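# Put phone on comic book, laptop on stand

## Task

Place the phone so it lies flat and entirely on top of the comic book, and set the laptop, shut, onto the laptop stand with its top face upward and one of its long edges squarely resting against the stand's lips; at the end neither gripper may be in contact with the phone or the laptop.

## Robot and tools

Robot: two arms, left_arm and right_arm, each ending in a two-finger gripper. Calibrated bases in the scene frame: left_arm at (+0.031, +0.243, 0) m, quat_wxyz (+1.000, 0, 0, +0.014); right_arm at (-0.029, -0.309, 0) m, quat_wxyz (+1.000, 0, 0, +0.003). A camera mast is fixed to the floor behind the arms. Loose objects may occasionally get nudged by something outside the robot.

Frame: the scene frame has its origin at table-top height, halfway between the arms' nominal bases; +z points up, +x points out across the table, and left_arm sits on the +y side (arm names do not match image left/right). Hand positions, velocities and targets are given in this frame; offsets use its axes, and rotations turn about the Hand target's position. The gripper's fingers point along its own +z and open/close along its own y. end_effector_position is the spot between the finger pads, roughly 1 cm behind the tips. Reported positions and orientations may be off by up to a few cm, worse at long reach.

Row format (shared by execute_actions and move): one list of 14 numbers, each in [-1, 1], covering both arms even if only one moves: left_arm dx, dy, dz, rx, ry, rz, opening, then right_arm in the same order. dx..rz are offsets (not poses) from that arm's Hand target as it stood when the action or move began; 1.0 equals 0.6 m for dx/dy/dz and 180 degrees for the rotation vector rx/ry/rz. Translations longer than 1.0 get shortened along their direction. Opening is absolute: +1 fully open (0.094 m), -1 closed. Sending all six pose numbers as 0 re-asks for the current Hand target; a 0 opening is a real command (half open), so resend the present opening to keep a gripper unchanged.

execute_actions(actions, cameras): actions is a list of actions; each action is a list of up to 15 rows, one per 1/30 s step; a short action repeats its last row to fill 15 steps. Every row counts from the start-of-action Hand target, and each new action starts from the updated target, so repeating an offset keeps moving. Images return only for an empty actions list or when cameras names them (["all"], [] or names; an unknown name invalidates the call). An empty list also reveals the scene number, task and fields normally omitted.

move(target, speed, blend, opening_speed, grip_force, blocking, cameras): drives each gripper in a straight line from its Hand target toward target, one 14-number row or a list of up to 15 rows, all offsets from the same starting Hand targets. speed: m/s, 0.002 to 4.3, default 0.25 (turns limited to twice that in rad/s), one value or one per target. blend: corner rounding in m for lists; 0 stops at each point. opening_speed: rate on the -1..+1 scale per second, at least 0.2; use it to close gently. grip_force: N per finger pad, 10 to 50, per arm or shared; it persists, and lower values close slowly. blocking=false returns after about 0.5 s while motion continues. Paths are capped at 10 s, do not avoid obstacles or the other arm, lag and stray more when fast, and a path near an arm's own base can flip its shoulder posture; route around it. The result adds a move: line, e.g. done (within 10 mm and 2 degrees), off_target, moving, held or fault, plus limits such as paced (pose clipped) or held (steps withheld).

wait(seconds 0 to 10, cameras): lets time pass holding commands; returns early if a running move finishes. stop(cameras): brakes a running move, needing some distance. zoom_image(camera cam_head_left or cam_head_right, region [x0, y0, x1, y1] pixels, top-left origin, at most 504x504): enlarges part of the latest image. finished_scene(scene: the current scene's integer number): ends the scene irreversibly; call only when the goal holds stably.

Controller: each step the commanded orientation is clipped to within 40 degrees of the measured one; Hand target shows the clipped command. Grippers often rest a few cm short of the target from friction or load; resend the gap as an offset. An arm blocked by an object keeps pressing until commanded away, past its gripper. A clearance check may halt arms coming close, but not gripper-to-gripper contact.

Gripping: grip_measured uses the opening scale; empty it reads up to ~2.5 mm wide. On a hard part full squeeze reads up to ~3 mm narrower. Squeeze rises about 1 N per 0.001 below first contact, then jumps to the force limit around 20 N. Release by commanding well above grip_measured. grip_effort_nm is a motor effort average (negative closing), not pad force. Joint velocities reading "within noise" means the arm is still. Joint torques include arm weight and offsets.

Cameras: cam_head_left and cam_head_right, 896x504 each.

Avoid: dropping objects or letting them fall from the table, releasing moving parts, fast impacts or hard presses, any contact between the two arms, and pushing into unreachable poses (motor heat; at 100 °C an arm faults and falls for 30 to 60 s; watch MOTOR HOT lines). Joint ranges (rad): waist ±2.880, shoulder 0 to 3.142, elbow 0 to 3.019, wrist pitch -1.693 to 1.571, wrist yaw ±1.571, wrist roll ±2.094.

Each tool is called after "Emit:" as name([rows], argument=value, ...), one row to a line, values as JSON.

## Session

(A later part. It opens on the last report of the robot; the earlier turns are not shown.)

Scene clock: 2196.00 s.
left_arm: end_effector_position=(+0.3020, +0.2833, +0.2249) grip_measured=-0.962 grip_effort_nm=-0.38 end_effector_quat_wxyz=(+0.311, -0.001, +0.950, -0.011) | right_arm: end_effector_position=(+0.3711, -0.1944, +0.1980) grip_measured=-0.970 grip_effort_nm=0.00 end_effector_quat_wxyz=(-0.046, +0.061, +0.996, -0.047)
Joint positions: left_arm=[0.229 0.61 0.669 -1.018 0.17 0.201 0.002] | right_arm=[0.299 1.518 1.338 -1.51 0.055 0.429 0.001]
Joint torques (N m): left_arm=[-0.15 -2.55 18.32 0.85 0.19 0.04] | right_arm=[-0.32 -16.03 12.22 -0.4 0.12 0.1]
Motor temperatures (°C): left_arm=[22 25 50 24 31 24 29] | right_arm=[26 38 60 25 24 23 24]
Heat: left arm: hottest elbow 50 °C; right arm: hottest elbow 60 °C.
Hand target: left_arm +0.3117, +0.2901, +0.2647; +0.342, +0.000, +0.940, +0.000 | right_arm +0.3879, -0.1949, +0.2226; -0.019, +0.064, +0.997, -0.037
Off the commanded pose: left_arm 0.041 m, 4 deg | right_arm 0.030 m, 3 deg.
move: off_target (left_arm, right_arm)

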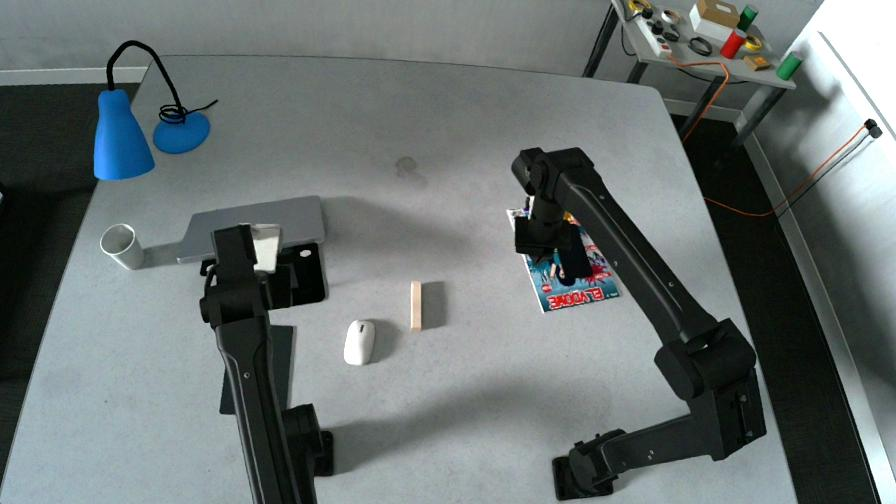

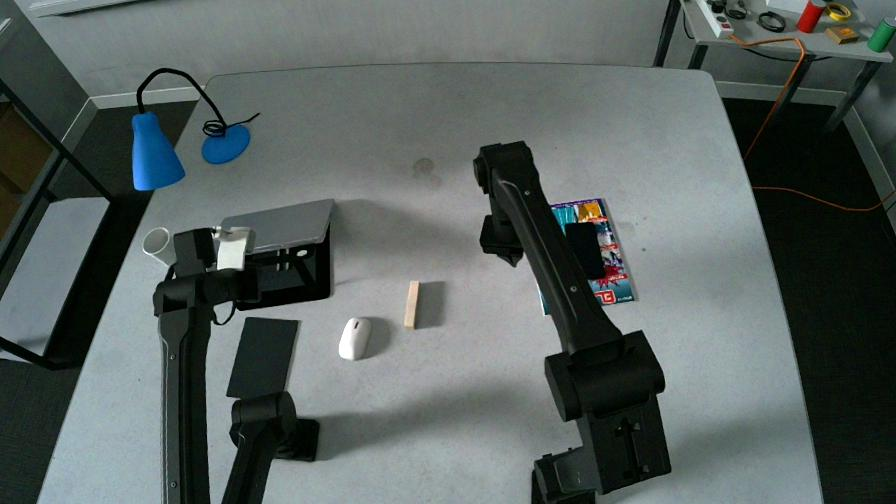

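Emit:
execute_actions(actions=[], cameras=["all"])

Scene clock: 2208.77 s.
left_arm: end_effector_position=(+0.3020, +0.2833, +0.2249) grip_measured=-0.962 grip_effort_nm=-0.38 end_effector_quat_wxyz=(+0.311, -0.001, +0.950, -0.011) | right_arm: end_effector_position=(+0.3711, -0.1944, +0.1980) grip_measured=-0.970 grip_effort_nm=0.00 end_effector_quat_wxyz=(-0.046, +0.061, +0.996, -0.047)
Joint positions: left_arm=[0.229 0.61 0.669 -1.018 0.171 0.202 0.002] | right_arm=[0.299 1.518 1.338 -1.51 0.055 0.429 0.001]
Joint velocities: within noise
Joint torques (N m): left_arm=[-0.62 -2.55 18.45 0.98 0.15 0.09] | right_arm=[-0.26 -15.85 12.21 -0.42 0.12 0.09]
Motor temperatures (°C): left_arm=[22 25 52 24 31 24 29] | right_arm=[26 38 61 25 24 23 24]
Heat: left arm: hottest elbow 52 °C; right arm: hottest elbow 61 °C.
Hand target: left_arm +0.3118, +0.2900, +0.2647; +0.342, +0.000, +0.940, +0.000 | right_arm +0.3879, -0.1949, +0.2226; -0.019, +0.064, +0.997, -0.037
Tool commands: left_gripper/opening=-0.97 right_gripper/opening=-0.97
Off the commanded pose: left_arm 0.041 m, 4 deg | right_arm 0.030 m, 3 deg.

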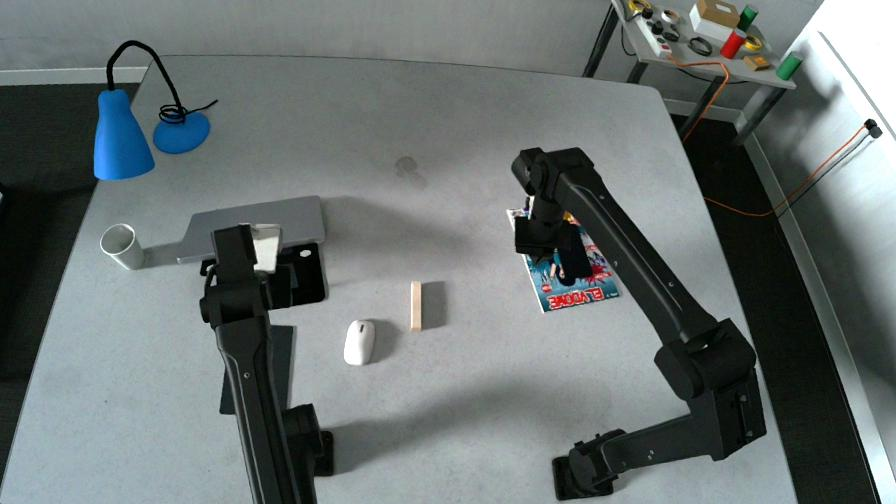

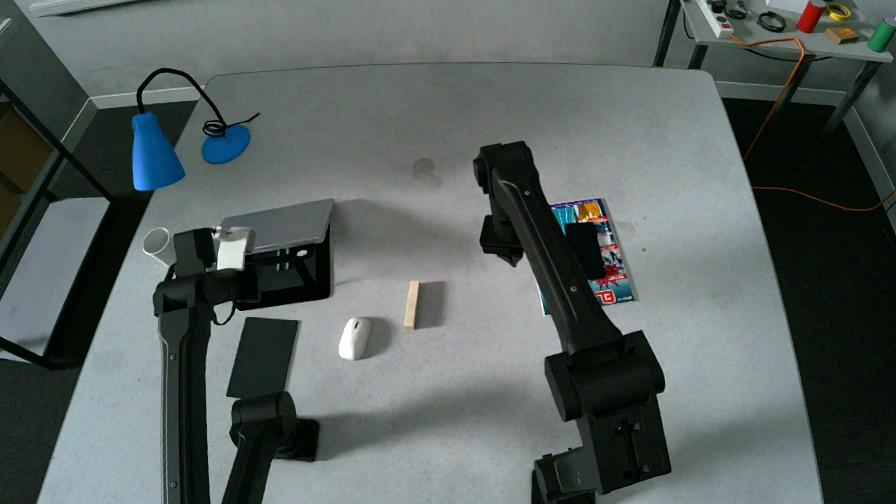

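Emit:
zoom_image(camera="cam_head_left", region=[170, 180, 340, 320])

Emit:
zoom_image(camera="cam_head_right", region=[200, 185, 350, 315])

Scaled by 2.965.

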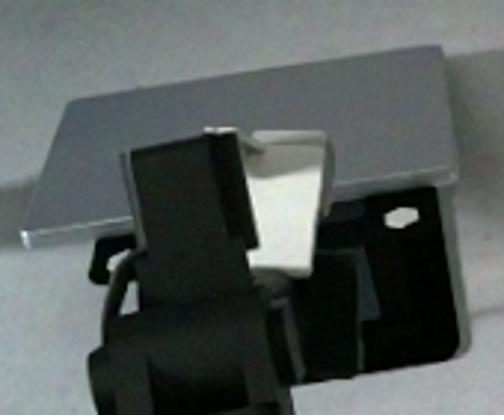

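Scaled by 3.360.

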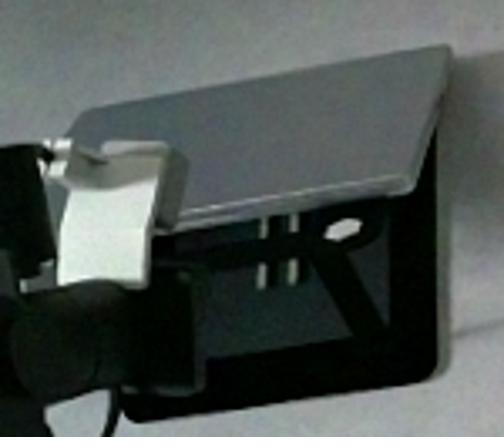

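Emit:
move(target=[-0.08, -0.25, 0.0, 0, 0, 0, -0.97, 0, 0, 0, 0, 0, 0, -0.97], speed=0.3, cameras=["all"])

Emit:
zoom_image(camera="cam_head_left", region=[180, 180, 340, 310])

Emit:
zoom_image(camera="cam_head_right", region=[200, 185, 350, 315])

Scene clock: 2219.90 s.
left_arm: end_effector_position=(+0.2562, +0.1506, +0.2279) grip_measured=-0.962 grip_effort_nm=-0.38 end_effector_quat_wxyz=(+0.320, +0.004, +0.947, +0.020) | right_arm: end_effector_position=(+0.3711, -0.1944, +0.1980) grip_measured=-0.970 grip_effort_nm=0.00 end_effector_quat_wxyz=(-0.046, +0.061, +0.996, -0.047)
Joint positions: left_arm=[-0.711 0.567 0.671 -1.161 -0.421 -0.562 0.002] | right_arm=[0.299 1.518 1.338 -1.51 0.055 0.429 0.001]
Joint torques (N m): left_arm=[-3.37 -0.67 18.54 0.66 -0.45 -0.12] | right_arm=[-0.38 -15.91 12.23 -0.42 0.12 0.1]
Motor temperatures (°C): left_arm=[22 25 53 24 30 24 29] | right_arm=[26 38 61 25 24 23 24]
Heat: left arm: hottest elbow 53 °C; right arm: hottest elbow 61 °C.
Hand target: left_arm +0.2638, +0.1400, +0.2646; +0.343, +0.000, +0.940, +0.000 | right_arm +0.3879, -0.1949, +0.2226; -0.019, +0.064, +0.997, -0.037
Off the commanded pose: left_arm 0.039 m, 4 deg | right_arm 0.030 m, 3 deg.
move: off_target (left_arm, right_arm)

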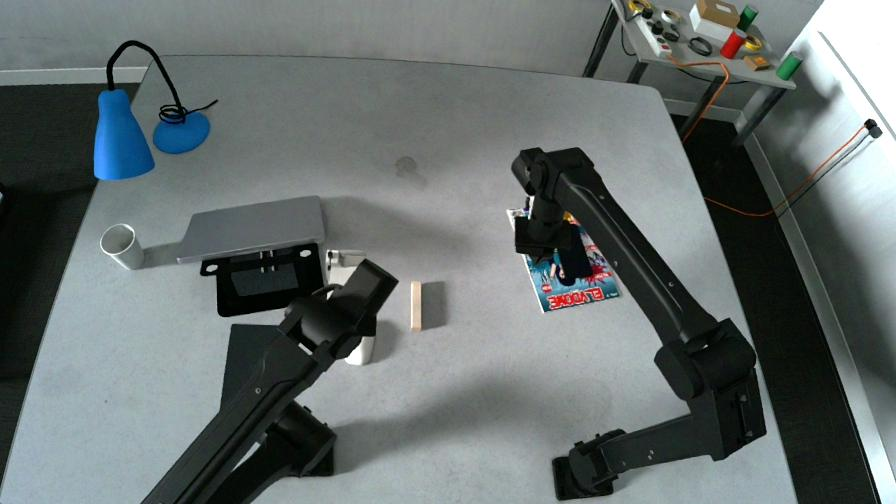

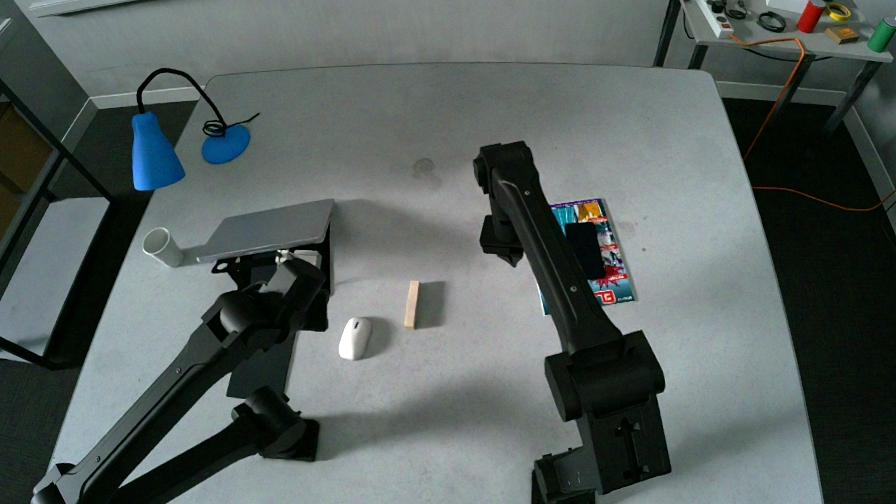

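Scaled by 3.150.

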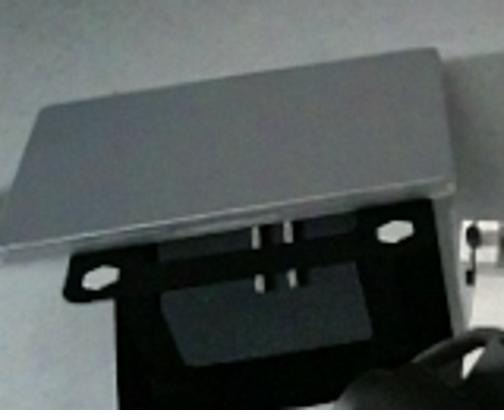

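Scaled by 3.360.

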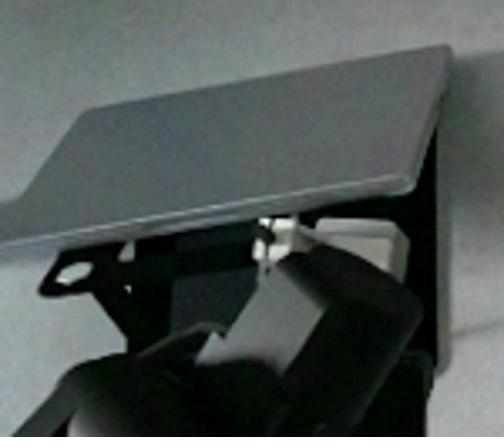

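Emit:
zoom_image(camera="cam_head_left", region=[172, 190, 252, 280])

Emit:
zoom_image(camera="cam_head_left", region=[255, 185, 335, 275])

Emit:
zoom_image(camera="cam_head_right", region=[190, 190, 270, 280])

Emit:
zoom_image(camera="cam_head_right", region=[265, 190, 345, 280])

Scaled by 5.600.

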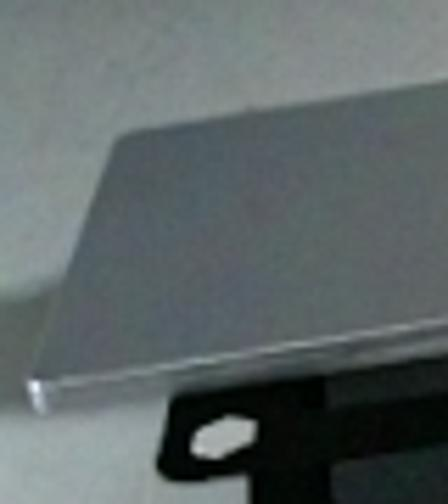

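Scaled by 5.600.

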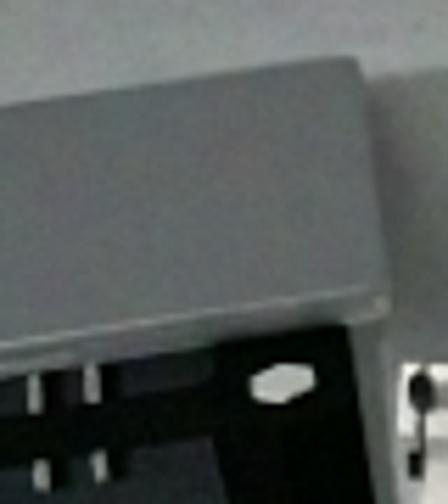

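Scaled by 5.600.

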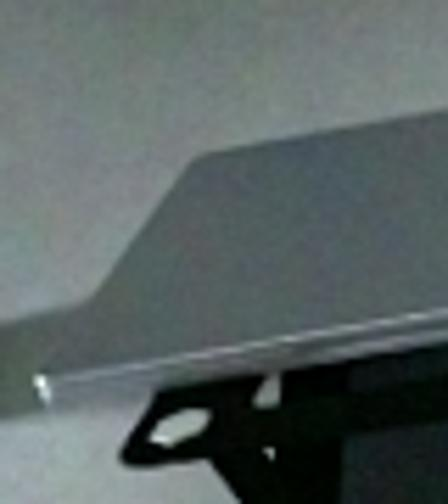

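Scaled by 5.600.

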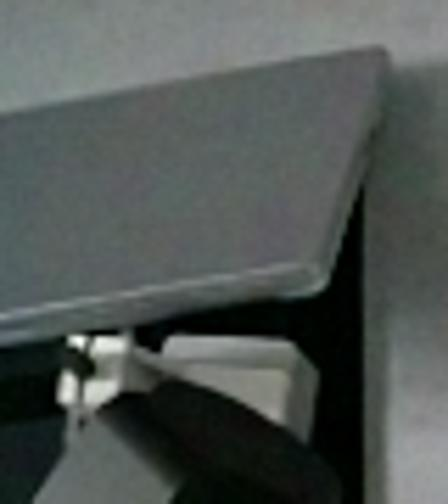

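Emit:
finished_scene(scene=1)

The scene is finished: the task was done.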